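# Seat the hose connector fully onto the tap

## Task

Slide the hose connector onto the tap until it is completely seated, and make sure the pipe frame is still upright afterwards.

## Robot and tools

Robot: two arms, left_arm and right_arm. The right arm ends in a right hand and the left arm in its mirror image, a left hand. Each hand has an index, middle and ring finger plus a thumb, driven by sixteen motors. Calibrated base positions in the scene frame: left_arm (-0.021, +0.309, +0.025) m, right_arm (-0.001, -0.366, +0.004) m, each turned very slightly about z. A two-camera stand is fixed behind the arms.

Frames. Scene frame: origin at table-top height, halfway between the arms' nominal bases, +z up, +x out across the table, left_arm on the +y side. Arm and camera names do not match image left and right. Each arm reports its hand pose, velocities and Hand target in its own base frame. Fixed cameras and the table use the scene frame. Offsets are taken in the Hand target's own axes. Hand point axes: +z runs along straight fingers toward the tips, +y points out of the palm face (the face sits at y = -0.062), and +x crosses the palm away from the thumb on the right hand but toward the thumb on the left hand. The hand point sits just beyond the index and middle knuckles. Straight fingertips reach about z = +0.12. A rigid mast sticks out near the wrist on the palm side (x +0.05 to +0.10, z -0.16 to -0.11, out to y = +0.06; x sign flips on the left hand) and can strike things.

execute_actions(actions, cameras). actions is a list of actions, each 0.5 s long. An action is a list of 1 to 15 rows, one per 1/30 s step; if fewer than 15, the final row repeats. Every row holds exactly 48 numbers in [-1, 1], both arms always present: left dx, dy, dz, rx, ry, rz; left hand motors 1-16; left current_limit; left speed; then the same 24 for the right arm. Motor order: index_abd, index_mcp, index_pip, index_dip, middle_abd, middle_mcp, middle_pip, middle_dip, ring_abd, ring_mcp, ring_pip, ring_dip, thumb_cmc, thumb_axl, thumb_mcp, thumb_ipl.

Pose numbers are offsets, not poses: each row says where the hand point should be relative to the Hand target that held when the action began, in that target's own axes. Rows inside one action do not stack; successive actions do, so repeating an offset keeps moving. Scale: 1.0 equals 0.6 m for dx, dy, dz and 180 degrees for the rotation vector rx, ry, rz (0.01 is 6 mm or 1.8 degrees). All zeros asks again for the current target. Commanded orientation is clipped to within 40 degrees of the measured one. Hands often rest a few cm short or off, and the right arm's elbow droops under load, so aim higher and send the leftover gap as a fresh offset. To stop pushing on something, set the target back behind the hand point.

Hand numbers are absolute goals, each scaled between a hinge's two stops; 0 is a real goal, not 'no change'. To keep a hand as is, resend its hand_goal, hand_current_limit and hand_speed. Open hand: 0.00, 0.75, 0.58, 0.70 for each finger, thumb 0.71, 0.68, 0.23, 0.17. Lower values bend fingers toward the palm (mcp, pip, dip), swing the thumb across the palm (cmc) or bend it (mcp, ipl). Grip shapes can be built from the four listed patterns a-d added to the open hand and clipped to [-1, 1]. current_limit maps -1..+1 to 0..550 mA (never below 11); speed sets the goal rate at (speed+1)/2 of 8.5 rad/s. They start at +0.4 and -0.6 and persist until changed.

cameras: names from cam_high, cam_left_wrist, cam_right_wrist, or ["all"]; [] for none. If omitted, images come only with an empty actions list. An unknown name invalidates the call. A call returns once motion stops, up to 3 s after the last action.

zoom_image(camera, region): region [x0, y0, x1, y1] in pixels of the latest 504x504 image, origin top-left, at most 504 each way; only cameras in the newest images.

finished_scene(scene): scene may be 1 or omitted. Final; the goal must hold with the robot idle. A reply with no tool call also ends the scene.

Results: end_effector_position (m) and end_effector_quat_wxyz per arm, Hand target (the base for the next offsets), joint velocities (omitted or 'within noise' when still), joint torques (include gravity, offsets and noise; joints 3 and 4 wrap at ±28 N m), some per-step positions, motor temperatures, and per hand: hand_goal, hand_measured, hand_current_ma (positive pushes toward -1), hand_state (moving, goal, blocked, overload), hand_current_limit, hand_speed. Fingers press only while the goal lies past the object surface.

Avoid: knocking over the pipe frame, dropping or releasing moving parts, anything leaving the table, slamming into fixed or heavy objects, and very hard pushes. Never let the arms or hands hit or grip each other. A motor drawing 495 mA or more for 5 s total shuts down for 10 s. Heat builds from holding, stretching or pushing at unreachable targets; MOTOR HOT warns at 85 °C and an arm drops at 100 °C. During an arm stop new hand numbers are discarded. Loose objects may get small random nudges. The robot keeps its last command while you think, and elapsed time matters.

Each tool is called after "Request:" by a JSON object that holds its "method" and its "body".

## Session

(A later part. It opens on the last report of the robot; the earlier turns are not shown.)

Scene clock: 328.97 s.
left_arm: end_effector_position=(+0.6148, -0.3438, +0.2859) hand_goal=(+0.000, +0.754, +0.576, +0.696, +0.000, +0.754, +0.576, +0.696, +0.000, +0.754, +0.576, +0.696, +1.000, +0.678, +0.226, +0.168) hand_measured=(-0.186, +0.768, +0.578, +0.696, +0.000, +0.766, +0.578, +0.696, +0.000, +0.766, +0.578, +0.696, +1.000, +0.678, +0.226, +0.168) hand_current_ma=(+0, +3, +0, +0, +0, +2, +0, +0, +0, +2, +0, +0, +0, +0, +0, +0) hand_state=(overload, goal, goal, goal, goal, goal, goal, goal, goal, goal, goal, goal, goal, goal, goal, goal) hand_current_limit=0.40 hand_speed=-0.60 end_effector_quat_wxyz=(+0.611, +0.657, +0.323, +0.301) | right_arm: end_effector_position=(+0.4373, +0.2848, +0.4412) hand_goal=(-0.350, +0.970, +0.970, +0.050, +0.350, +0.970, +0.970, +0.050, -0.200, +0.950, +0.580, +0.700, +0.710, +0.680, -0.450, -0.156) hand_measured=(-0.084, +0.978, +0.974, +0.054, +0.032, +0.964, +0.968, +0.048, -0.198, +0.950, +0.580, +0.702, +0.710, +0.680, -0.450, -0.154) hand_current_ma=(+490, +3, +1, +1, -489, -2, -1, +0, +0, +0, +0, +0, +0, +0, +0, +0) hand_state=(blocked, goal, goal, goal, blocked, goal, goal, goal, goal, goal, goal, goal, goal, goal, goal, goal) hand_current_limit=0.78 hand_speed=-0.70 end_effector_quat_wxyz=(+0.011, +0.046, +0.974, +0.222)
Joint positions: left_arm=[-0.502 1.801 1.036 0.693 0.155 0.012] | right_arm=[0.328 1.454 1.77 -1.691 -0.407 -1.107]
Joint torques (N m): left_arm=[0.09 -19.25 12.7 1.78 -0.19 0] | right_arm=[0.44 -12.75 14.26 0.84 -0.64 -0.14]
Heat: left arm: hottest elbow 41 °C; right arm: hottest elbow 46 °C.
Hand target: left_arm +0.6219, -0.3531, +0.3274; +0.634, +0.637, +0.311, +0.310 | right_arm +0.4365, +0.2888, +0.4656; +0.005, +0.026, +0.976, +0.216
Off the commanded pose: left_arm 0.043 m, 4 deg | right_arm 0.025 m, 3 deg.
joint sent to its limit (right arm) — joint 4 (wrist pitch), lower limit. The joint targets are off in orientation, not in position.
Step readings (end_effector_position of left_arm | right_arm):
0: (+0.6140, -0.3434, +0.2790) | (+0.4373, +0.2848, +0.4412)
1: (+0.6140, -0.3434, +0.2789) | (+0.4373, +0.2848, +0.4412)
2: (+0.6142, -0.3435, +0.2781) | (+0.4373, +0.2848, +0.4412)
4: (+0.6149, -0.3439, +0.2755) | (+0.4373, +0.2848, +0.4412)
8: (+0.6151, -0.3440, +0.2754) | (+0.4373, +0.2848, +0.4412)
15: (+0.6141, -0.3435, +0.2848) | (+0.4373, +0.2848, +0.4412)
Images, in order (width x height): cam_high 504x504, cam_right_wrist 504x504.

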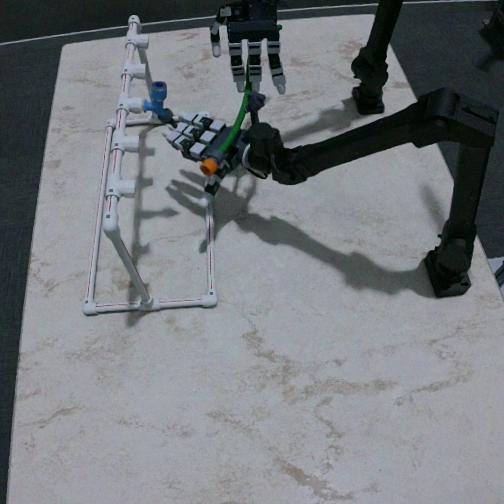

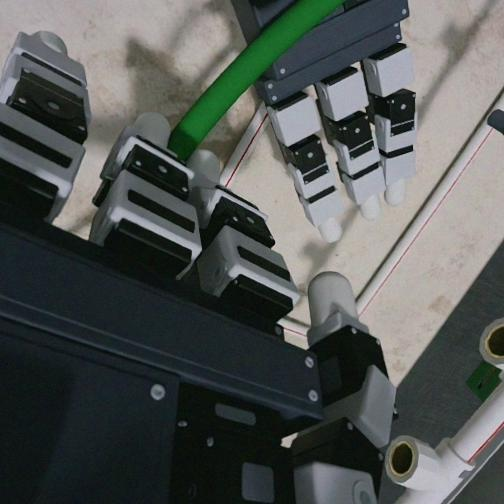

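Request:
{"method": "execute_actions", "body": {"actions": [[[0,0.03,0,0,0,0,0,0.754,0.576,0.696,0,0.754,0.576,0.696,0,0.754,0.576,0.696,1.0,0.678,0.226,0.168,0.4,-0.6,0,0,0,0,0,0,-0.35,0.97,0.97,0.05,0.35,0.97,0.97,0.05,-0.2,0.95,0.58,0.7,0.71,0.68,-0.45,-0.156,0.78,-0.7]]], "cameras": ["cam_high","cam_right_wrist"]}}

Request:
{"method": "zoom_image", "body": {"camera": "cam_high", "region": [160, 60, 320, 220]}}

Request:
{"method": "zoom_image", "body": {"camera": "cam_right_wrist", "region": [130, 0, 400, 270]}}

Scene clock: 330.47 s.
left_arm: end_effector_position=(+0.6153, -0.3441, +0.3051) hand_goal=(+0.000, +0.754, +0.576, +0.696, +0.000, +0.754, +0.576, +0.696, +0.000, +0.754, +0.576, +0.696, +1.000, +0.678, +0.226, +0.168) hand_measured=(-0.186, +0.768, +0.578, +0.696, +0.000, +0.766, +0.578, +0.696, +0.000, +0.766, +0.578, +0.696, +1.000, +0.678, +0.226, +0.168) hand_current_ma=(+0, +3, +0, +0, +0, +2, +0, +0, +0, +2, +0, +0, +0, +0, +0, +0) hand_state=(overload, goal, goal, goal, goal, goal, goal, goal, goal, goal, goal, goal, goal, goal, goal, goal) hand_current_limit=0.40 hand_speed=-0.60 end_effector_quat_wxyz=(+0.612, +0.656, +0.322, +0.301) | right_arm: end_effector_position=(+0.4373, +0.2848, +0.4412) hand_goal=(-0.350, +0.970, +0.970, +0.050, +0.350, +0.970, +0.970, +0.050, -0.200, +0.950, +0.580, +0.700, +0.710, +0.680, -0.450, -0.156) hand_measured=(-0.084, +0.978, +0.974, +0.054, +0.032, +0.964, +0.968, +0.048, -0.198, +0.950, +0.580, +0.702, +0.710, +0.680, -0.450, -0.154) hand_current_ma=(+490, +3, +1, +1, -489, -2, -1, +0, +0, +0, +0, +0, +0, +0, +0, +0) hand_state=(blocked, goal, goal, goal, blocked, goal, goal, goal, goal, goal, goal, goal, goal, goal, goal, goal) hand_current_limit=0.78 hand_speed=-0.70 end_effector_quat_wxyz=(+0.011, +0.046, +0.974, +0.222)
Joint positions: left_arm=[-0.502 1.768 1.051 0.646 0.155 0.012] | right_arm=[0.328 1.454 1.77 -1.691 -0.407 -1.107]
Joint torques (N m): left_arm=[0.09 -18.67 13.08 1.92 -0.18 0] | right_arm=[0.38 -12.81 14.26 0.81 -0.64 -0.14]
Heat: left arm: hottest elbow 42 °C; right arm: hottest elbow 46 °C.
Hand target: left_arm +0.6220, -0.3532, +0.3452; +0.634, +0.637, +0.311, +0.310 | right_arm +0.4365, +0.2888, +0.4656; +0.005, +0.026, +0.976, +0.216
Off the commanded pose: left_arm 0.042 m, 4 deg | right_arm 0.025 m, 3 deg.
joint sent to its limit (right arm) — joint 4 (wrist pitch), lower limit. The joint targets are off in orientation, not in position.
Step readings (end_effector_position of left_arm | right_arm):
0: (+0.6148, -0.3439, +0.2858) | (+0.4373, +0.2848, +0.4412)
1: (+0.6148, -0.3439, +0.2856) | (+0.4373, +0.2848, +0.4412)
2: (+0.6150, -0.3440, +0.2854) | (+0.4373, +0.2848, +0.4412)
4: (+0.6152, -0.3441, +0.2854) | (+0.4373, +0.2848, +0.4412)
8: (+0.6145, -0.3437, +0.2923) | (+0.4373, +0.2848, +0.4412)
15: (+0.6150, -0.3440, +0.3059) | (+0.4373, +0.2848, +0.4412)
Images, in order (width x height): cam_high 504x504, cam_right_wrist 504x504.

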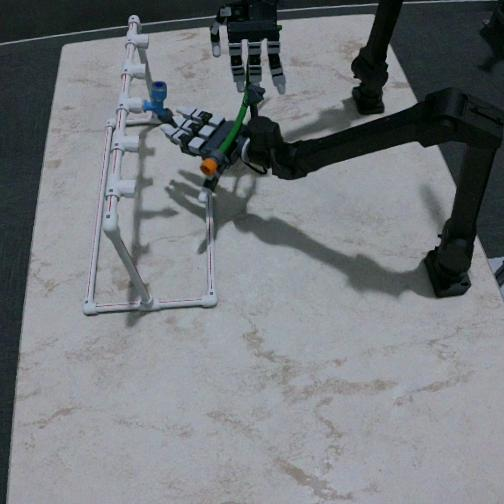

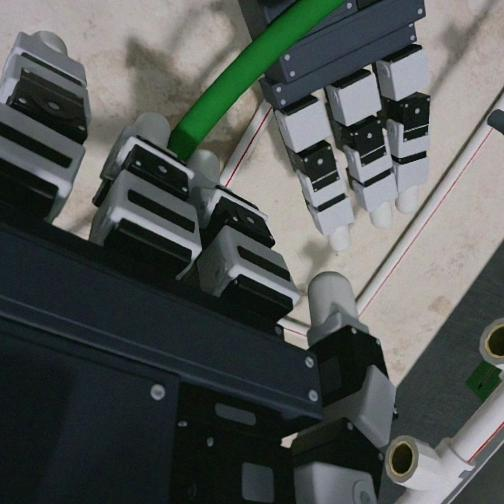

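Scaled by 3.150 from the camera's 504x504 image, which has a finer 720x720 frame.

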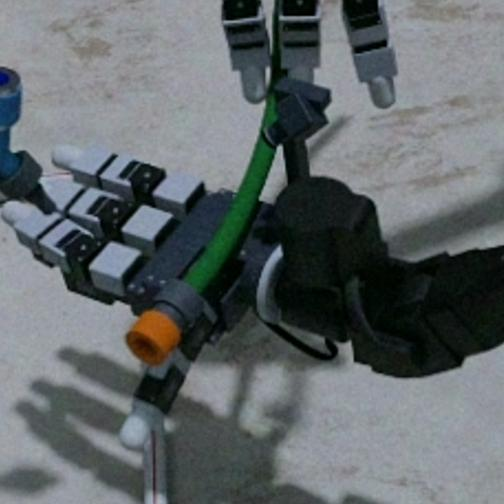

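Scaled by 1.867 from the camera's 504x504 image, which has a finer 720x720 frame.

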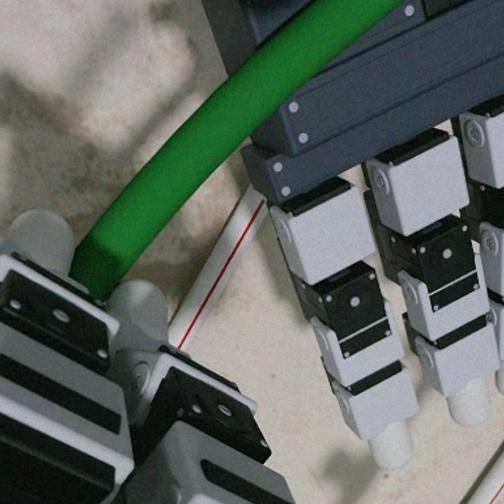

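Request:
{"method": "execute_actions", "body": {"actions": [[[0,0.025,0,0,0,0,0,0.754,0.576,0.696,0,0.754,0.576,0.696,0,0.754,0.576,0.696,1.0,0.678,0.226,0.168,0.4,-0.6,0,0,0,0,0,0,-0.35,0.97,0.97,0.05,0.35,0.97,0.97,0.05,-0.2,0.95,0.58,0.7,0.71,0.68,-0.45,-0.156,0.78,-0.7]]], "cameras": ["cam_high","cam_right_wrist"]}}

Request:
{"method": "zoom_image", "body": {"camera": "cam_high", "region": [160, 60, 320, 220]}}

Request:
{"method": "zoom_image", "body": {"camera": "cam_right_wrist", "region": [130, 0, 400, 270]}}

Scene clock: 331.70 s.
left_arm: end_effector_position=(+0.6160, -0.3445, +0.3164) hand_goal=(+0.000, +0.754, +0.576, +0.696, +0.000, +0.754, +0.576, +0.696, +0.000, +0.754, +0.576, +0.696, +1.000, +0.678, +0.226, +0.168) hand_measured=(-0.186, +0.768, +0.578, +0.696, +0.000, +0.766, +0.578, +0.696, +0.000, +0.766, +0.578, +0.696, +1.000, +0.678, +0.226, +0.168) hand_current_ma=(+0, +3, +0, +0, +0, +2, +0, +0, +0, +2, +0, +0, +0, +0, +0, +0) hand_state=(overload, goal, goal, goal, goal, goal, goal, goal, goal, goal, goal, goal, goal, goal, goal, goal) hand_current_limit=0.40 hand_speed=-0.60 end_effector_quat_wxyz=(+0.611, +0.658, +0.323, +0.300) | right_arm: end_effector_position=(+0.4373, +0.2848, +0.4412) hand_goal=(-0.350, +0.970, +0.970, +0.050, +0.350, +0.970, +0.970, +0.050, -0.200, +0.950, +0.580, +0.700, +0.710, +0.680, -0.450, -0.156) hand_measured=(-0.084, +0.978, +0.974, +0.054, +0.032, +0.964, +0.968, +0.048, -0.198, +0.950, +0.580, +0.702, +0.710, +0.680, -0.450, -0.154) hand_current_ma=(+490, +3, +1, +1, -489, -2, -1, +0, +0, +0, +0, +0, +0, +0, +0, +0) hand_state=(blocked, goal, goal, goal, blocked, goal, goal, goal, goal, goal, goal, goal, goal, goal, goal, goal) hand_current_limit=0.78 hand_speed=-0.70 end_effector_quat_wxyz=(+0.011, +0.046, +0.974, +0.222)
Joint positions: left_arm=[-0.502 1.746 1.063 0.608 0.155 0.012] | right_arm=[0.328 1.454 1.77 -1.691 -0.407 -1.107]
Joint torques (N m): left_arm=[0.15 -18.9 13.45 1.8 -0.18 0] | right_arm=[0.44 -12.81 14.26 0.83 -0.64 -0.15]
Heat: left arm: hottest elbow 42 °C; right arm: hottest elbow 46 °C.
Hand target: left_arm +0.6220, -0.3532, +0.3604; +0.634, +0.637, +0.311, +0.310 | right_arm +0.4365, +0.2888, +0.4656; +0.005, +0.026, +0.976, +0.216
Off the commanded pose: left_arm 0.045 m, 4 deg | right_arm 0.025 m, 3 deg.
joint sent to its limit (right arm) — joint 4 (wrist pitch), lower limit. The joint targets are off in orientation, not in position.
Step readings (end_effector_position of left_arm | right_arm):
0: (+0.6153, -0.3441, +0.3051) | (+0.4373, +0.2848, +0.4412)
1: (+0.6153, -0.3442, +0.3050) | (+0.4373, +0.2848, +0.4412)
2: (+0.6156, -0.3443, +0.3049) | (+0.4373, +0.2848, +0.4412)
4: (+0.6161, -0.3445, +0.3039) | (+0.4373, +0.2848, +0.4412)
8: (+0.6157, -0.3444, +0.3072) | (+0.4373, +0.2848, +0.4412)
15: (+0.6157, -0.3444, +0.3166) | (+0.4373, +0.2848, +0.4412)
Images, in order (width x height): cam_high 504x504, cam_right_wrist 504x504.

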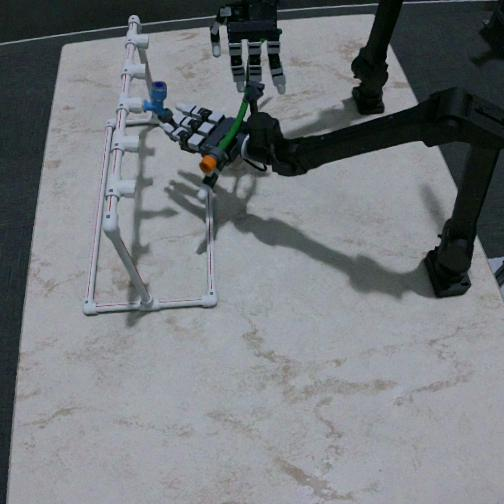

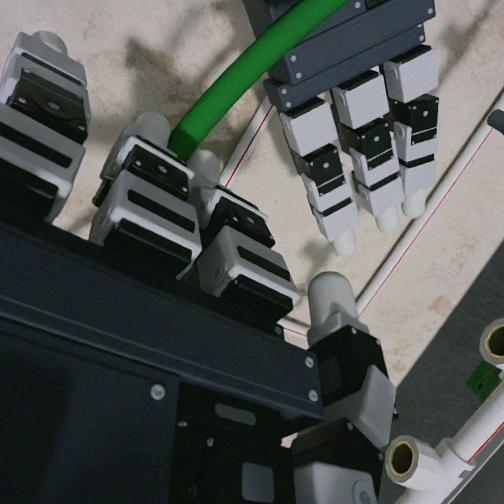

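Scaled by 3.150 from the camera's 504x504 image, which has a finer 720x720 frame.

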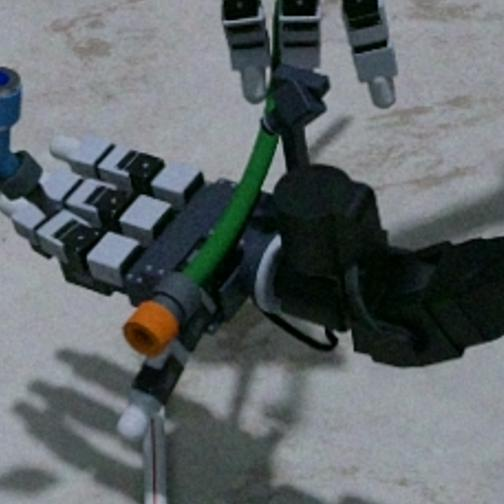

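Scaled by 1.867 from the camera's 504x504 image, which has a finer 720x720 frame.

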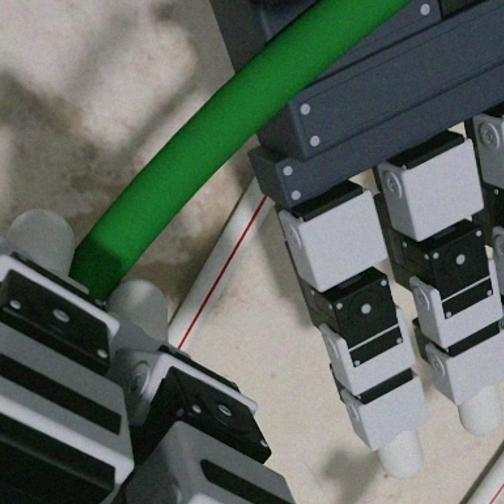

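Request:
{"method": "execute_actions", "body": {"actions": [[[0,0,0,0,0,0,0,0.75,-0.59,0.26,0,0.75,-0.59,0.26,0,0.75,-0.59,0.26,1.0,0.678,0.226,0.168,0.4,-0.5,0,0,0,0,0,0,-0.35,0.97,0.97,0.05,0.35,0.97,0.97,0.05,-0.2,0.95,0.58,0.7,0.71,0.68,-0.45,-0.156,0.78,-0.7]],[[0,0,0,0,0,0,0,0.75,-0.59,0.26,0,0.75,-0.59,0.26,0,0.75,-0.59,0.26,1.0,0.678,0.226,0.168,0.4,-0.5,0,0,0,0,0,0,-0.35,0.97,0.97,0.05,0.35,0.97,0.97,0.05,-0.2,0.95,0.58,0.7,0.71,0.68,-0.45,-0.156,0.78,-0.7]]], "cameras": ["cam_high","cam_left_wrist"]}}

Request:
{"method": "zoom_image", "body": {"camera": "cam_high", "region": [160, 60, 320, 220]}}

Scene clock: 334.40 s.
left_arm: end_effector_position=(+0.6160, -0.3445, +0.3163) hand_goal=(+0.000, +0.750, -0.590, +0.260, +0.000, +0.750, -0.590, +0.260, +0.000, +0.750, -0.590, +0.260, +1.000, +0.678, +0.226, +0.168) hand_measured=(-0.186, +0.768, -0.586, +0.262, +0.000, +0.766, -0.586, +0.262, +0.000, +0.766, -0.586, +0.262, +1.000, +0.678, +0.226, +0.168) hand_current_ma=(+0, +5, +0, +0, +0, +4, +0, +0, +0, +4, +0, +0, +0, +0, +0, +0) hand_state=(overload, goal, goal, goal, goal, goal, goal, goal, goal, goal, goal, goal, goal, goal, goal, goal) hand_current_limit=0.40 hand_speed=-0.50 end_effector_quat_wxyz=(+0.610, +0.658, +0.323, +0.300) | right_arm: end_effector_position=(+0.4373, +0.2848, +0.4412) hand_goal=(-0.350, +0.970, +0.970, +0.050, +0.350, +0.970, +0.970, +0.050, -0.200, +0.950, +0.580, +0.700, +0.710, +0.680, -0.450, -0.156) hand_measured=(-0.084, +0.978, +0.974, +0.054, +0.032, +0.964, +0.968, +0.048, -0.198, +0.950, +0.580, +0.702, +0.710, +0.680, -0.450, -0.154) hand_current_ma=(+489, +3, +1, +1, -489, -2, -1, +0, +0, +0, +0, +0, +0, +0, +0, +0) hand_state=(blocked, goal, goal, goal, blocked, goal, goal, goal, goal, goal, goal, goal, goal, goal, goal, goal) hand_current_limit=0.78 hand_speed=-0.70 end_effector_quat_wxyz=(+0.011, +0.046, +0.974, +0.222)
Joint positions: left_arm=[-0.502 1.746 1.063 0.608 0.155 0.012] | right_arm=[0.328 1.454 1.77 -1.691 -0.407 -1.107]
Joint torques (N m): left_arm=[0.09 -18.84 13.45 1.77 -0.18 0.01] | right_arm=[0.38 -12.92 14.26 0.8 -0.63 -0.14]
Heat: left arm: hottest elbow 42 °C; right arm: hottest elbow 46 °C.
Hand target: left_arm +0.6220, -0.3531, +0.3605; +0.634, +0.637, +0.311, +0.310 | right_arm +0.4365, +0.2888, +0.4656; +0.005, +0.026, +0.976, +0.216
Off the commanded pose: left_arm 0.045 m, 4 deg | right_arm 0.025 m, 3 deg.
joint sent to its limit (right arm) — joint 4 (wrist pitch), lower limit. The joint targets are off in orientation, not in position.
Step readings (end_effector_position of left_arm | right_arm):
0: (+0.6160, -0.3445, +0.3164) | (+0.4373, +0.2848, +0.4412)
1: (+0.6160, -0.3445, +0.3164) | (+0.4373, +0.2848, +0.4412)
2: (+0.6160, -0.3445, +0.3163) | (+0.4373, +0.2848, +0.4412)
4: (+0.6160, -0.3445, +0.3163) | (+0.4373, +0.2848, +0.4412)
8: (+0.6160, -0.3445, +0.3163) | (+0.4373, +0.2848, +0.4412)
15: (+0.6160, -0.3445, +0.3163) | (+0.4373, +0.2848, +0.4412)
16: (+0.6160, -0.3445, +0.3163) | (+0.4373, +0.2848, +0.4412)
17: (+0.6160, -0.3445, +0.3163) | (+0.4373, +0.2848, +0.4412)
19: (+0.6160, -0.3445, +0.3163) | (+0.4373, +0.2848, +0.4412)
23: (+0.6160, -0.3445, +0.3163) | (+0.4373, +0.2848, +0.4412)
30: (+0.6160, -0.3445, +0.3163) | (+0.4373, +0.2848, +0.4412)
Images, in order (width x height): cam_high 504x504, cam_left_wrist 504x504.

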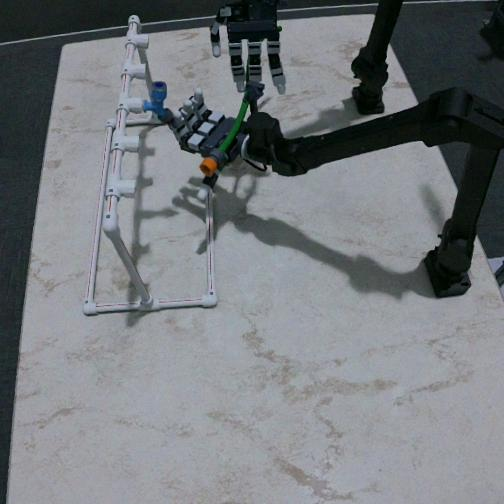

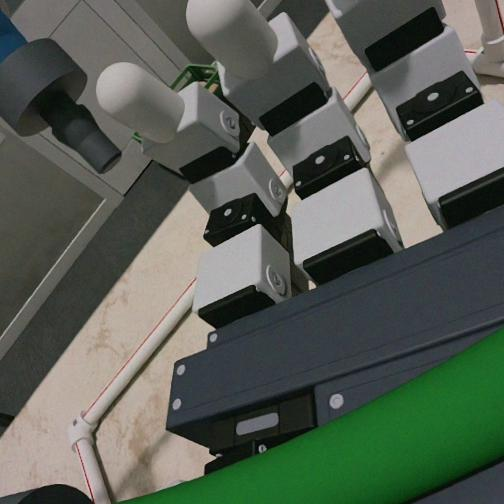

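Scaled by 3.150 from the camera's 504x504 image, which has a finer 720x720 frame.

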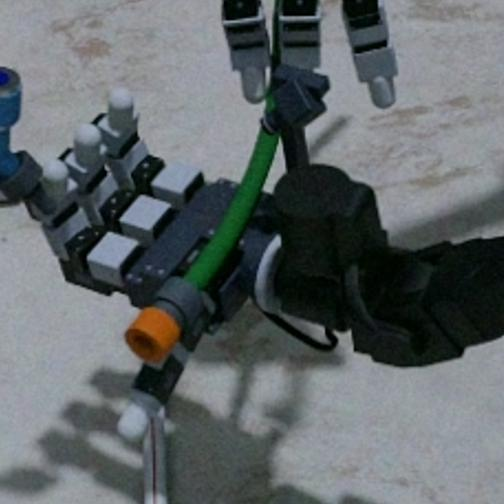

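Request:
{"method": "execute_actions", "body": {"actions": [[[0,-0.03,-0.03,0,0,0,0,0.75,-0.59,0.26,0,0.75,-0.59,0.26,0,0.75,-0.59,0.26,1.0,0.678,0.226,0.168,0.4,-0.5,0,0,0,0,0,0,-0.35,0.97,0.97,0.05,0.35,0.97,0.97,0.05,-0.2,0.95,0.58,0.7,0.71,0.68,-0.45,-0.156,0.78,-0.7]]], "cameras": ["cam_high","cam_left_wrist"]}}

Request:
{"method": "zoom_image", "body": {"camera": "cam_high", "region": [160, 60, 320, 220]}}

Scene clock: 336.23 s.
left_arm: end_effector_position=(+0.6141, -0.3436, +0.3238) hand_goal=(+0.000, +0.750, -0.590, +0.260, +0.000, +0.750, -0.590, +0.260, +0.000, +0.750, -0.590, +0.260, +1.000, +0.678, +0.226, +0.168) hand_measured=(-0.186, +0.768, -0.586, +0.262, +0.000, +0.766, -0.586, +0.262, +0.000, +0.766, -0.586, +0.262, +1.000, +0.678, +0.226, +0.168) hand_current_ma=(+0, +5, +0, +0, +0, +4, +0, +0, +0, +4, +0, +0, +0, +0, +0, +0) hand_state=(overload, goal, goal, goal, goal, goal, goal, goal, goal, goal, goal, goal, goal, goal, goal, goal) hand_current_limit=0.40 hand_speed=-0.50 end_effector_quat_wxyz=(+0.619, +0.650, +0.317, +0.306) | right_arm: end_effector_position=(+0.4373, +0.2848, +0.4412) hand_goal=(-0.350, +0.970, +0.970, +0.050, +0.350, +0.970, +0.970, +0.050, -0.200, +0.950, +0.580, +0.700, +0.710, +0.680, -0.450, -0.156) hand_measured=(-0.084, +0.978, +0.974, +0.054, +0.032, +0.964, +0.968, +0.048, -0.198, +0.950, +0.580, +0.702, +0.710, +0.680, -0.450, -0.154) hand_current_ma=(+490, +3, +1, +1, -489, -2, -1, +0, +0, +0, +0, +0, +0, +0, +0, +0) hand_state=(blocked, goal, goal, goal, blocked, goal, goal, goal, goal, goal, goal, goal, goal, goal, goal, goal) hand_current_limit=0.78 hand_speed=-0.70 end_effector_quat_wxyz=(+0.011, +0.046, +0.974, +0.222)
Joint positions: left_arm=[-0.502 1.746 1.063 0.638 0.156 0.012] | right_arm=[0.328 1.454 1.77 -1.691 -0.407 -1.107]
Joint torques (N m): left_arm=[0.56 -19.08 8.13 2.78 -0.01 0.01] | right_arm=[0.5 -12.75 14.26 0.8 -0.63 -0.14]
Heat: left arm: hottest elbow 42 °C; right arm: hottest elbow 46 °C.
Hand target: left_arm +0.6077, -0.3420, +0.3426; +0.634, +0.637, +0.311, +0.310 | right_arm +0.4365, +0.2888, +0.4656; +0.006, +0.026, +0.976, +0.216
Off the commanded pose: left_arm 0.020 m, 2 deg | right_arm 0.025 m, 3 deg.
joint sent to its limit (right arm) — joint 4 (wrist pitch), lower limit. The joint targets are off in orientation, not in position.
Step readings (end_effector_position of left_arm | right_arm):
0: (+0.6160, -0.3445, +0.3163) | (+0.4373, +0.2848, +0.4412)
1: (+0.6160, -0.3445, +0.3163) | (+0.4373, +0.2848, +0.4412)
2: (+0.6160, -0.3445, +0.3163) | (+0.4373, +0.2848, +0.4412)
4: (+0.6157, -0.3444, +0.3174) | (+0.4373, +0.2848, +0.4412)
8: (+0.6146, -0.3438, +0.3219) | (+0.4373, +0.2848, +0.4412)
15: (+0.6141, -0.3436, +0.3237) | (+0.4373, +0.2848, +0.4412)
Images, in order (width x height): cam_high 504x504, cam_left_wrist 504x504.

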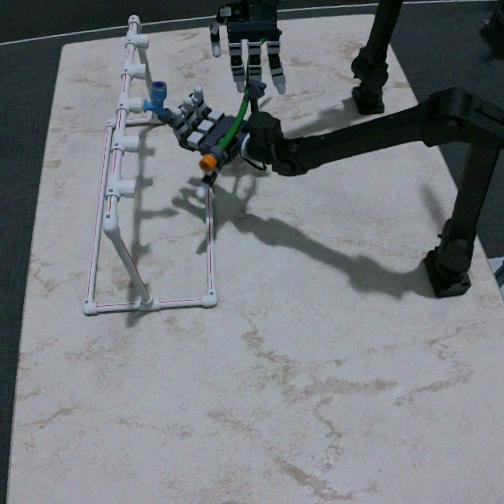

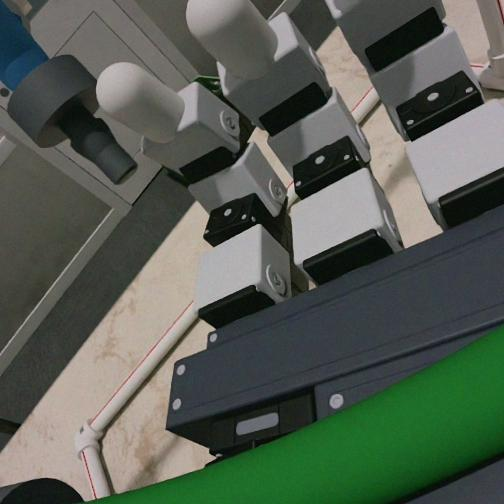

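Scaled by 3.150 from the camera's 504x504 image, which has a finer 720x720 frame.

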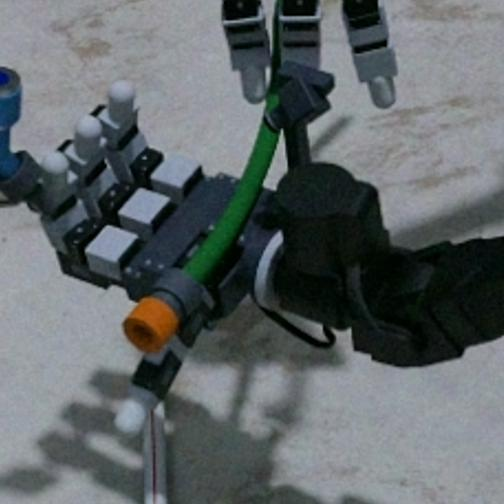

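Request:
{"method": "execute_actions", "body": {"actions": [[[0,-0.01,-0.03,0,0,0,0,0.75,-0.59,0.26,0,0.75,-0.59,0.26,0,0.75,-0.59,0.26,1.0,0.678,0.226,0.168,0.4,-0.5,0,0,0,0,0,0,-0.35,0.97,0.97,0.05,0.35,0.97,0.97,0.05,-0.2,0.95,0.58,0.7,0.71,0.68,-0.45,-0.156,0.78,-0.7]]], "cameras": ["cam_high","cam_left_wrist"]}}

Request:
{"method": "zoom_image", "body": {"camera": "cam_high", "region": [160, 60, 320, 220]}}

Scene clock: 337.33 s.
left_arm: end_effector_position=(+0.5994, -0.3366, +0.3207) hand_goal=(+0.000, +0.750, -0.590, +0.260, +0.000, +0.750, -0.590, +0.260, +0.000, +0.750, -0.590, +0.260, +1.000, +0.678, +0.226, +0.168) hand_measured=(-0.186, +0.768, -0.586, +0.262, +0.000, +0.766, -0.586, +0.262, +0.000, +0.766, -0.586, +0.262, +1.000, +0.678, +0.226, +0.168) hand_current_ma=(+0, +5, +0, +0, +0, +4, +0, +0, +0, +4, +0, +0, +0, +0, +0, +0) hand_state=(overload, goal, goal, goal, goal, goal, goal, goal, goal, goal, goal, goal, goal, goal, goal, goal) hand_current_limit=0.40 hand_speed=-0.50 end_effector_quat_wxyz=(+0.622, +0.649, +0.315, +0.305) | right_arm: end_effector_position=(+0.4372, +0.2849, +0.4412) hand_goal=(-0.350, +0.970, +0.970, +0.050, +0.350, +0.970, +0.970, +0.050, -0.200, +0.950, +0.580, +0.700, +0.710, +0.680, -0.450, -0.156) hand_measured=(-0.084, +0.978, +0.974, +0.054, +0.032, +0.964, +0.968, +0.048, -0.198, +0.950, +0.580, +0.702, +0.710, +0.680, -0.450, -0.154) hand_current_ma=(+490, +3, +1, +1, -489, -1, -1, +0, +0, +0, +0, +0, +0, +0, +0, +0) hand_state=(blocked, goal, goal, goal, blocked, goal, goal, goal, goal, goal, goal, goal, goal, goal, goal, goal) hand_current_limit=0.78 hand_speed=-0.70 end_effector_quat_wxyz=(+0.011, +0.046, +0.974, +0.222)
Joint positions: left_arm=[-0.502 1.72 1.011 0.669 0.161 0.012] | right_arm=[0.328 1.454 1.77 -1.691 -0.407 -1.107]
Joint torques (N m): left_arm=[0.97 -19.02 7.42 2.84 -0.01 0.01] | right_arm=[0.44 -12.86 14.23 0.79 -0.63 -0.15]
Motor temperatures (°C): left_arm=[38 40 42 37 28 32] | right_arm=[36 39 47 33 34 29]
Heat: left arm: hottest elbow 42 °C; right arm: hottest elbow 47 °C.
Hand target: left_arm +0.5936, -0.3310, +0.3366; +0.634, +0.637, +0.311, +0.310 | right_arm +0.4365, +0.2888, +0.4656; +0.005, +0.026, +0.976, +0.216
Off the commanded pose: left_arm 0.018 m, 2 deg | right_arm 0.025 m, 3 deg.
joint sent to its limit (right arm) — joint 4 (wrist pitch), lower limit. The joint targets are off in orientation, not in position.
Step readings (end_effector_position of left_arm | right_arm):
0: (+0.6141, -0.3436, +0.3238) | (+0.4373, +0.2848, +0.4412)
1: (+0.6141, -0.3436, +0.3239) | (+0.4373, +0.2848, +0.4412)
2: (+0.6131, -0.3433, +0.3238) | (+0.4373, +0.2848, +0.4412)
4: (+0.6091, -0.3415, +0.3228) | (+0.4373, +0.2848, +0.4412)
8: (+0.6015, -0.3377, +0.3199) | (+0.4373, +0.2848, +0.4412)
15: (+0.5996, -0.3367, +0.3203) | (+0.4372, +0.2849, +0.4412)
Images, in order (width x height): cam_high 504x504, cam_left_wrist 504x504.

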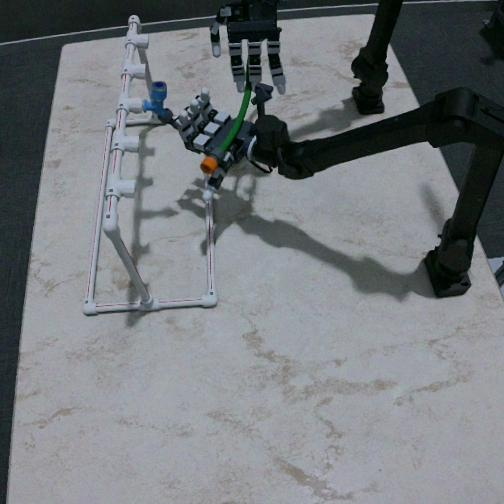

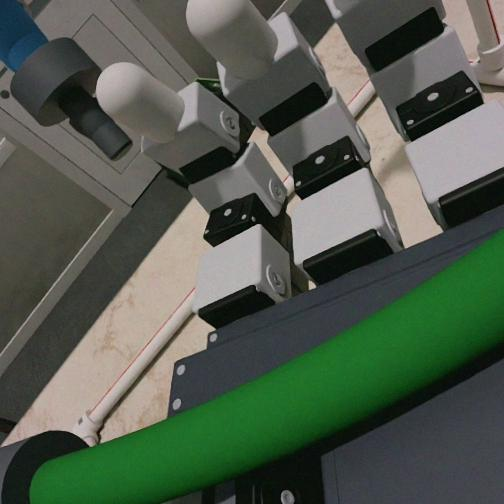

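Scaled by 3.150 from the camera's 504x504 image, which has a finer 720x720 frame.

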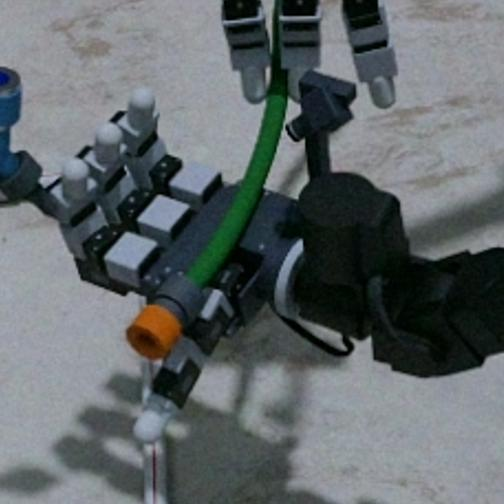

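Request:
{"method": "execute_actions", "body": {"actions": [[[0,0,0,0,0,0,0,-0.2,-0.65,0.2,0,-0.2,-0.65,0.2,0,-0.2,-0.65,0.2,1.0,0.678,0.226,0.168,0.4,-0.6,0,0,0,0,0,0,-0.35,0.97,0.97,0.05,0.35,0.97,0.97,0.05,-0.2,0.95,0.58,0.7,0.71,0.68,-0.45,-0.156,0.78,-0.7]],[[0,0,0,0,0,0,0,-0.25,-0.75,0.2,0,-0.25,-0.75,0.2,0,-0.25,-0.75,0.2,1.0,0.678,0.226,0.168,0.4,-0.6,0,0,0,0,0,0,-0.35,0.97,0.97,0.05,0.35,0.97,0.97,0.05,-0.2,0.95,0.58,0.7,0.71,0.68,-0.45,-0.156,0.78,-0.7]]], "cameras": ["cam_high","cam_left_wrist"]}}

Request:
{"method": "zoom_image", "body": {"camera": "cam_high", "region": [160, 60, 320, 220]}}

Scene clock: 339.07 s.
left_arm: end_effector_position=(+0.5991, -0.3365, +0.3213) hand_goal=(+0.000, -0.250, -0.750, +0.200, +0.000, -0.250, -0.750, +0.200, +0.000, -0.250, -0.750, +0.200, +1.000, +0.678, +0.226, +0.168) hand_measured=(-0.186, -0.244, -0.750, +0.202, +0.000, -0.244, -0.750, +0.202, +0.000, -0.244, -0.750, +0.202, +1.000, +0.678, +0.226, +0.168) hand_current_ma=(+0, +1, +0, +0, +0, +0, +0, +0, +0, +0, +0, +0, +0, +0, +0, +0) hand_state=(overload, goal, goal, goal, goal, goal, goal, goal, goal, goal, goal, goal, goal, goal, goal, goal) hand_current_limit=0.40 hand_speed=-0.60 end_effector_quat_wxyz=(+0.622, +0.649, +0.314, +0.306) | right_arm: end_effector_position=(+0.4372, +0.2849, +0.4412) hand_goal=(-0.350, +0.970, +0.970, +0.050, +0.350, +0.970, +0.970, +0.050, -0.200, +0.950, +0.580, +0.700, +0.710, +0.680, -0.450, -0.156) hand_measured=(-0.084, +0.978, +0.974, +0.054, +0.032, +0.964, +0.968, +0.048, -0.198, +0.950, +0.580, +0.702, +0.710, +0.680, -0.450, -0.154) hand_current_ma=(+489, +3, +1, +1, -489, -1, -1, +0, +0, +0, +0, +0, +0, +0, +0, +0) hand_state=(blocked, goal, goal, goal, blocked, goal, goal, goal, goal, goal, goal, goal, goal, goal, goal, goal) hand_current_limit=0.78 hand_speed=-0.70 end_effector_quat_wxyz=(+0.011, +0.046, +0.974, +0.222)
Joint positions: left_arm=[-0.502 1.72 1.01 0.67 0.161 0.012] | right_arm=[0.328 1.454 1.77 -1.691 -0.407 -1.107]
Joint torques (N m): left_arm=[0.97 -18.43 7.31 2.63 -0.02 0.02] | right_arm=[0.38 -12.75 14.28 0.8 -0.62 -0.14]
Heat: left arm: hottest elbow 42 °C; right arm: hottest elbow 47 °C.
Hand target: left_arm +0.5936, -0.3309, +0.3365; +0.634, +0.637, +0.311, +0.310 | right_arm +0.4365, +0.2888, +0.4656; +0.005, +0.026, +0.976, +0.216
Off the commanded pose: left_arm 0.017 m, 2 deg | right_arm 0.025 m, 3 deg.
joint sent to its limit (right arm) — joint 4 (wrist pitch), lower limit. The joint targets are off in orientation, not in position.
Step readings (end_effector_position of left_arm | right_arm):
0: (+0.5993, -0.3366, +0.3206) | (+0.4372, +0.2849, +0.4412)
1: (+0.5993, -0.3366, +0.3206) | (+0.4372, +0.2849, +0.4412)
2: (+0.5993, -0.3366, +0.3206) | (+0.4372, +0.2849, +0.4412)
4: (+0.5992, -0.3365, +0.3209) | (+0.4372, +0.2849, +0.4412)
8: (+0.5992, -0.3365, +0.3211) | (+0.4372, +0.2849, +0.4412)
15: (+0.5992, -0.3365, +0.3211) | (+0.4372, +0.2849, +0.4412)
16: (+0.5992, -0.3365, +0.3211) | (+0.4372, +0.2849, +0.4412)
17: (+0.5992, -0.3365, +0.3211) | (+0.4372, +0.2849, +0.4412)
19: (+0.5992, -0.3365, +0.3211) | (+0.4372, +0.2849, +0.4412)
23: (+0.5992, -0.3365, +0.3211) | (+0.4372, +0.2849, +0.4412)
30: (+0.5991, -0.3365, +0.3213) | (+0.4372, +0.2849, +0.4412)
Images, in order (width x height): cam_high 504x504, cam_left_wrist 504x504.

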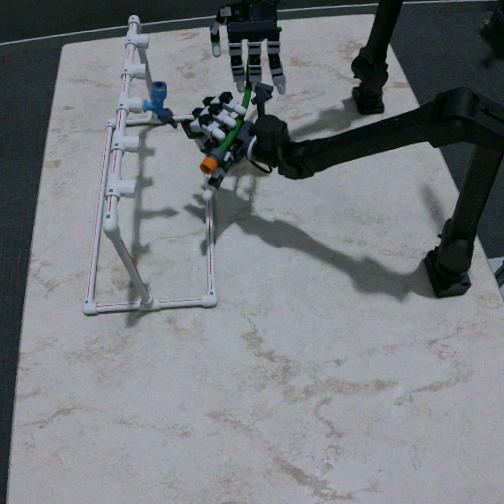

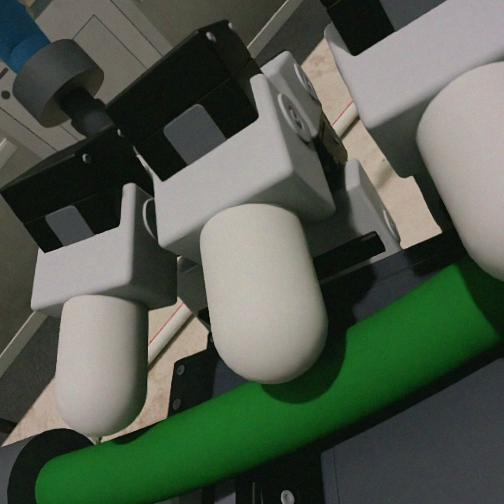

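Scaled by 3.150 from the camera's 504x504 image, which has a finer 720x720 frame.

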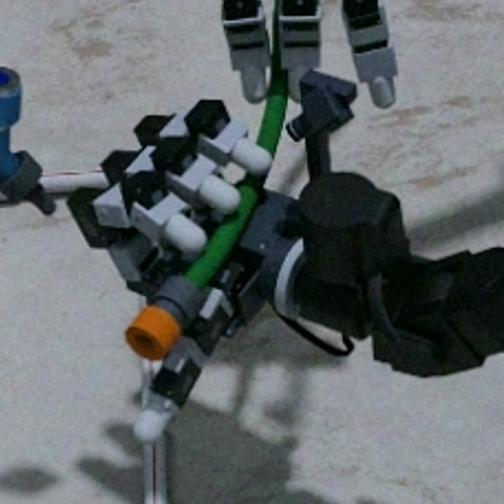

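Request:
{"method": "execute_actions", "body": {"actions": [[[0,0,0,0,0,0,0,-0.4,-0.85,0.15,0,-0.4,-0.85,0.15,0,-0.4,-0.85,0.15,1.0,0.678,0.226,0.168,0.4,-0.7,0,0,0,0,0,0,-0.35,0.97,0.97,0.05,0.35,0.97,0.97,0.05,-0.2,0.95,0.58,0.7,0.71,0.68,-0.45,-0.156,0.78,-0.7]],[[0,0,0,0,0,0,0,-0.5,-0.95,0.05,0,-0.5,-0.95,0.05,0,-0.5,-0.95,0.05,1.0,0.678,0.226,0.168,0.4,-0.7,0,0,0,0,0,0,-0.35,0.97,0.97,0.05,0.35,0.97,0.97,0.05,-0.2,0.95,0.58,0.7,0.71,0.68,-0.45,-0.156,0.78,-0.7]]], "cameras": ["cam_high","cam_left_wrist"]}}

Request:
{"method": "zoom_image", "body": {"camera": "cam_high", "region": [160, 60, 320, 220]}}

Scene clock: 340.93 s.
left_arm: end_effector_position=(+0.5990, -0.3363, +0.3220) hand_goal=(+0.000, -0.500, -0.950, +0.050, +0.000, -0.500, -0.950, +0.050, +0.000, -0.500, -0.950, +0.050, +1.000, +0.678, +0.226, +0.168) hand_measured=(-0.200, -0.306, -0.794, +0.142, -0.010, -0.290, -0.776, +0.164, +0.002, -0.298, -0.782, +0.152, +0.998, +0.678, +0.226, +0.168) hand_current_ma=(+0, +385, +342, +122, -1, +385, +385, +184, +0, +385, +385, +149, +0, +0, +0, +0) hand_state=(overload, blocked, blocked, blocked, goal, blocked, blocked, blocked, goal, blocked, blocked, blocked, goal, goal, goal, goal) hand_current_limit=0.40 hand_speed=-0.70 end_effector_quat_wxyz=(+0.623, +0.648, +0.314, +0.305) | right_arm: end_effector_position=(+0.4372, +0.2849, +0.4413) hand_goal=(-0.350, +0.970, +0.970, +0.050, +0.350, +0.970, +0.970, +0.050, -0.200, +0.950, +0.580, +0.700, +0.710, +0.680, -0.450, -0.156) hand_measured=(-0.084, +0.978, +0.974, +0.052, +0.032, +0.964, +0.968, +0.050, -0.198, +0.950, +0.580, +0.702, +0.710, +0.680, -0.450, -0.154) hand_current_ma=(+490, +3, +1, +1, -489, -1, -1, +0, +0, +0, +0, +0, +0, +0, +0, +0) hand_state=(blocked, goal, goal, goal, blocked, goal, goal, goal, goal, goal, goal, goal, goal, goal, goal, goal) hand_current_limit=0.78 hand_speed=-0.70 end_effector_quat_wxyz=(+0.011, +0.046, +0.974, +0.223)
Joint positions: left_arm=[-0.502 1.719 1.01 0.67 0.162 0.01] | right_arm=[0.328 1.454 1.77 -1.691 -0.407 -1.107]
Joint torques (N m): left_arm=[1.03 -18.26 7.31 2.63 -0.02 0.03] | right_arm=[0.38 -12.81 14.24 0.83 -0.6 -0.15]
Heat: left arm: hottest elbow 41 °C; right arm: hottest elbow 47 °C.
Hand target: left_arm +0.5935, -0.3309, +0.3366; +0.634, +0.637, +0.311, +0.310 | right_arm +0.4365, +0.2888, +0.4656; +0.005, +0.026, +0.976, +0.216
Off the commanded pose: left_arm 0.016 m, 2 deg | right_arm 0.025 m, 3 deg.
joint sent to its limit (right arm) — joint 4 (wrist pitch), lower limit. The joint targets are off in orientation, not in position.
Step readings (end_effector_position of left_arm | right_arm):
0: (+0.5991, -0.3365, +0.3213) | (+0.4372, +0.2849, +0.4412)
1: (+0.5991, -0.3365, +0.3213) | (+0.4372, +0.2849, +0.4412)
2: (+0.5991, -0.3365, +0.3213) | (+0.4372, +0.2849, +0.4412)
4: (+0.5991, -0.3365, +0.3213) | (+0.4372, +0.2849, +0.4412)
8: (+0.5991, -0.3365, +0.3213) | (+0.4372, +0.2849, +0.4413)
15: (+0.5991, -0.3365, +0.3213) | (+0.4372, +0.2849, +0.4413)
16: (+0.5991, -0.3365, +0.3213) | (+0.4372, +0.2849, +0.4413)
17: (+0.5991, -0.3365, +0.3213) | (+0.4372, +0.2849, +0.4413)
19: (+0.5991, -0.3364, +0.3215) | (+0.4372, +0.2849, +0.4413)
23: (+0.5990, -0.3364, +0.3220) | (+0.4372, +0.2849, +0.4413)
30: (+0.5990, -0.3363, +0.3220) | (+0.4372, +0.2849, +0.4413)
Images, in order (width x height): cam_high 504x504, cam_left_wrist 504x504.

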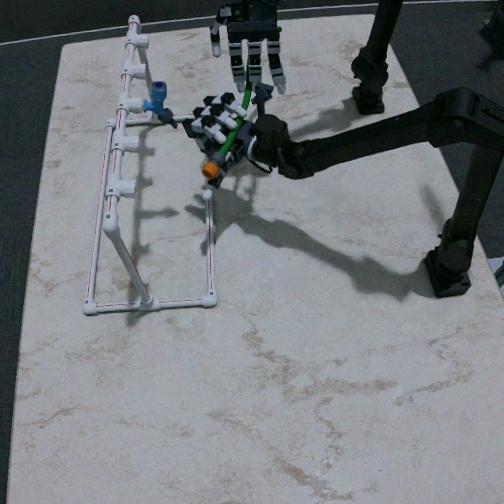

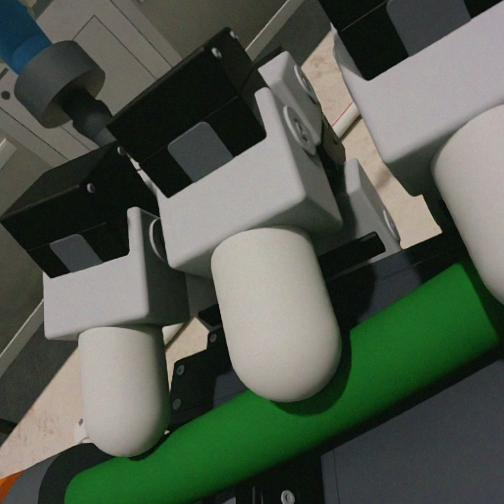

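Scaled by 3.150 from the camera's 504x504 image, which has a finer 720x720 frame.

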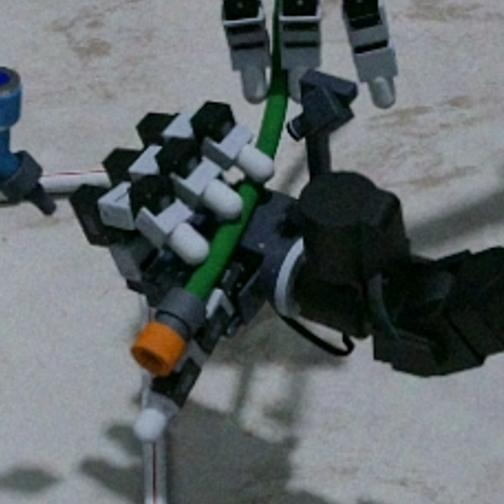

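Request:
{"method": "execute_actions", "body": {"actions": [[[0,0,0,0,0,0,0,-0.6,-1.0,0.0,0,-0.6,-1.0,0.0,0,-0.6,-1.0,0.0,1.0,0.678,0.226,0.168,0.78,-0.7,0,0,0,0,0,0,-0.35,0.97,0.97,0.05,0.35,0.97,0.97,0.05,-0.2,0.95,0.58,0.7,0.71,0.68,-0.45,-0.156,0.78,-0.7]],[[0,0,0,0,0,0,0,-0.6,-1.0,0.0,0,-0.6,-1.0,0.0,0,-0.6,-1.0,0.0,1.0,0.678,0.226,0.168,0.78,-0.7,0,0,0,0,0,0,0.12,0.97,0.97,0.05,-0.12,0.97,0.97,0.05,-0.25,0.95,0.58,0.7,0.71,0.68,-0.45,-0.156,0.4,-0.8]],[[0,0,0,0,0,0,0,-0.6,-1.0,0.0,0,-0.6,-1.0,0.0,0,-0.6,-1.0,0.0,1.0,0.678,0.226,0.168,0.78,-0.7,0,0,0,0,0,0,0.12,0.97,0.97,0.05,-0.12,0.97,0.97,0.05,-0.25,0.95,0.58,0.7,0.71,0.68,-0.45,-0.156,0.4,-0.8]]], "cameras": ["cam_high","cam_left_wrist","cam_right_wrist"]}}

Request:
{"method": "zoom_image", "body": {"camera": "cam_high", "region": [160, 0, 360, 200]}}

Scene clock: 343.70 s.
left_arm: end_effector_position=(+0.5980, -0.3357, +0.3192) hand_goal=(+0.000, -0.600, -1.000, +0.000, +0.000, -0.600, -1.000, +0.000, +0.000, -0.600, -1.000, +0.000, +1.000, +0.678, +0.226, +0.168) hand_measured=(-0.206, -0.306, -0.794, +0.110, -0.012, -0.290, -0.776, +0.150, +0.006, -0.298, -0.782, +0.130, +0.998, +0.678, +0.226, +0.168) hand_current_ma=(+0, +489, +489, +176, -1, +490, +489, +325, +0, +489, +489, +246, +0, +0, +0, +0) hand_state=(overload, blocked, blocked, blocked, goal, blocked, blocked, blocked, goal, blocked, blocked, blocked, goal, goal, goal, goal) hand_current_limit=0.78 hand_speed=-0.70 end_effector_quat_wxyz=(+0.621, +0.649, +0.316, +0.304) | right_arm: end_effector_position=(+0.4371, +0.2851, +0.4414) hand_goal=(+0.120, +0.970, +0.970, +0.050, -0.120, +0.970, +0.970, +0.050, -0.250, +0.950, +0.580, +0.700, +0.710, +0.680, -0.450, -0.156) hand_measured=(+0.116, +0.972, +0.972, +0.052, -0.116, +0.966, +0.968, +0.050, -0.244, +0.950, +0.580, +0.702, +0.710, +0.680, -0.450, -0.154) hand_current_ma=(-1, +0, +0, +1, +1, -1, -1, +0, +1, +0, +0, +0, +0, +0, +0, +0) hand_state=(goal, goal, goal, goal, goal, goal, goal, goal, goal, goal, goal, goal, goal, goal, goal, goal) hand_current_limit=0.40 hand_speed=-0.80 end_effector_quat_wxyz=(+0.011, +0.046, +0.974, +0.223)
Joint positions: left_arm=[-0.502 1.718 1.004 0.67 0.162 0.009] | right_arm=[0.328 1.454 1.77 -1.691 -0.408 -1.108]
Joint torques (N m): left_arm=[0.97 -18.14 7.79 2.62 -0.02 0.04] | right_arm=[0.32 -12.69 14.26 0.81 -0.56 -0.13]
Heat: left arm: hottest elbow 41 °C; right arm: hottest elbow 47 °C.
Hand target: left_arm +0.5936, -0.3310, +0.3366; +0.634, +0.637, +0.311, +0.310 | right_arm +0.4365, +0.2888, +0.4656; +0.006, +0.026, +0.976, +0.216
Off the commanded pose: left_arm 0.018 m, 2 deg | right_arm 0.024 m, 3 deg.
joint sent to its limit (right arm) — joint 4 (wrist pitch), lower limit. The joint targets are off in orientation, not in position.
Step readings (end_effector_position of left_arm | right_arm):
0: (+0.5990, -0.3363, +0.3220) | (+0.4372, +0.2849, +0.4413)
1: (+0.5990, -0.3363, +0.3220) | (+0.4372, +0.2849, +0.4413)
2: (+0.5990, -0.3363, +0.3220) | (+0.4372, +0.2849, +0.4413)
4: (+0.5990, -0.3362, +0.3223) | (+0.4372, +0.2849, +0.4413)
8: (+0.5989, -0.3362, +0.3225) | (+0.4372, +0.2849, +0.4413)
15: (+0.5989, -0.3362, +0.3225) | (+0.4372, +0.2849, +0.4413)
16: (+0.5989, -0.3362, +0.3225) | (+0.4372, +0.2849, +0.4413)
17: (+0.5989, -0.3362, +0.3225) | (+0.4372, +0.2849, +0.4413)
19: (+0.5989, -0.3362, +0.3225) | (+0.4372, +0.2849, +0.4413)
23: (+0.5989, -0.3362, +0.3225) | (+0.4372, +0.2849, +0.4413)
30: (+0.5980, -0.3357, +0.3192) | (+0.4371, +0.2851, +0.4414)
31: (+0.5980, -0.3357, +0.3192) | (+0.4371, +0.2851, +0.4414)
32: (+0.5980, -0.3357, +0.3192) | (+0.4371, +0.2851, +0.4414)
34: (+0.5980, -0.3357, +0.3192) | (+0.4371, +0.2851, +0.4414)
38: (+0.5980, -0.3357, +0.3192) | (+0.4371, +0.2851, +0.4414)
45: (+0.5980, -0.3357, +0.3192) | (+0.4371, +0.2851, +0.4414)

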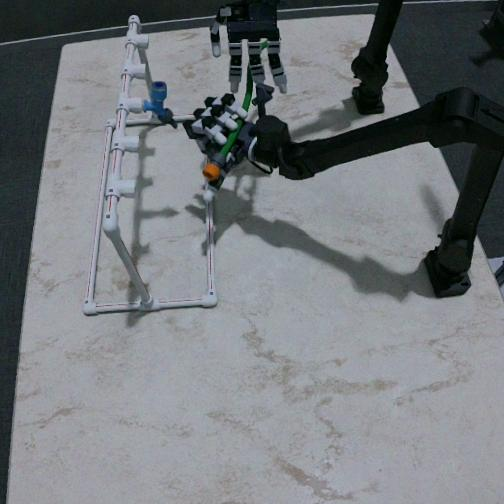

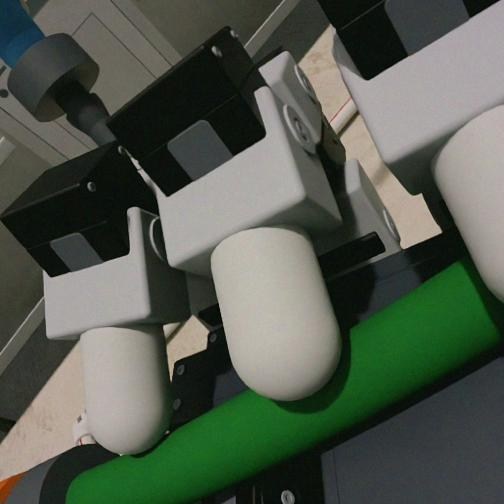

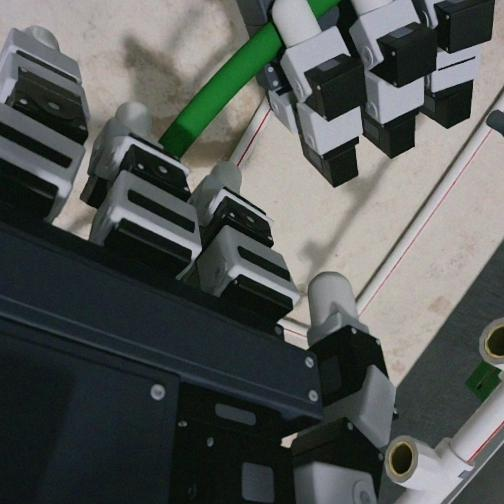

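Scaled by 2.520 from the camera's 504x504 image, which has a finer 720x720 frame.

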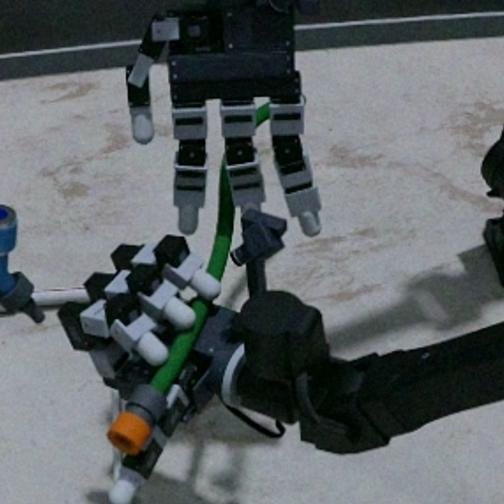

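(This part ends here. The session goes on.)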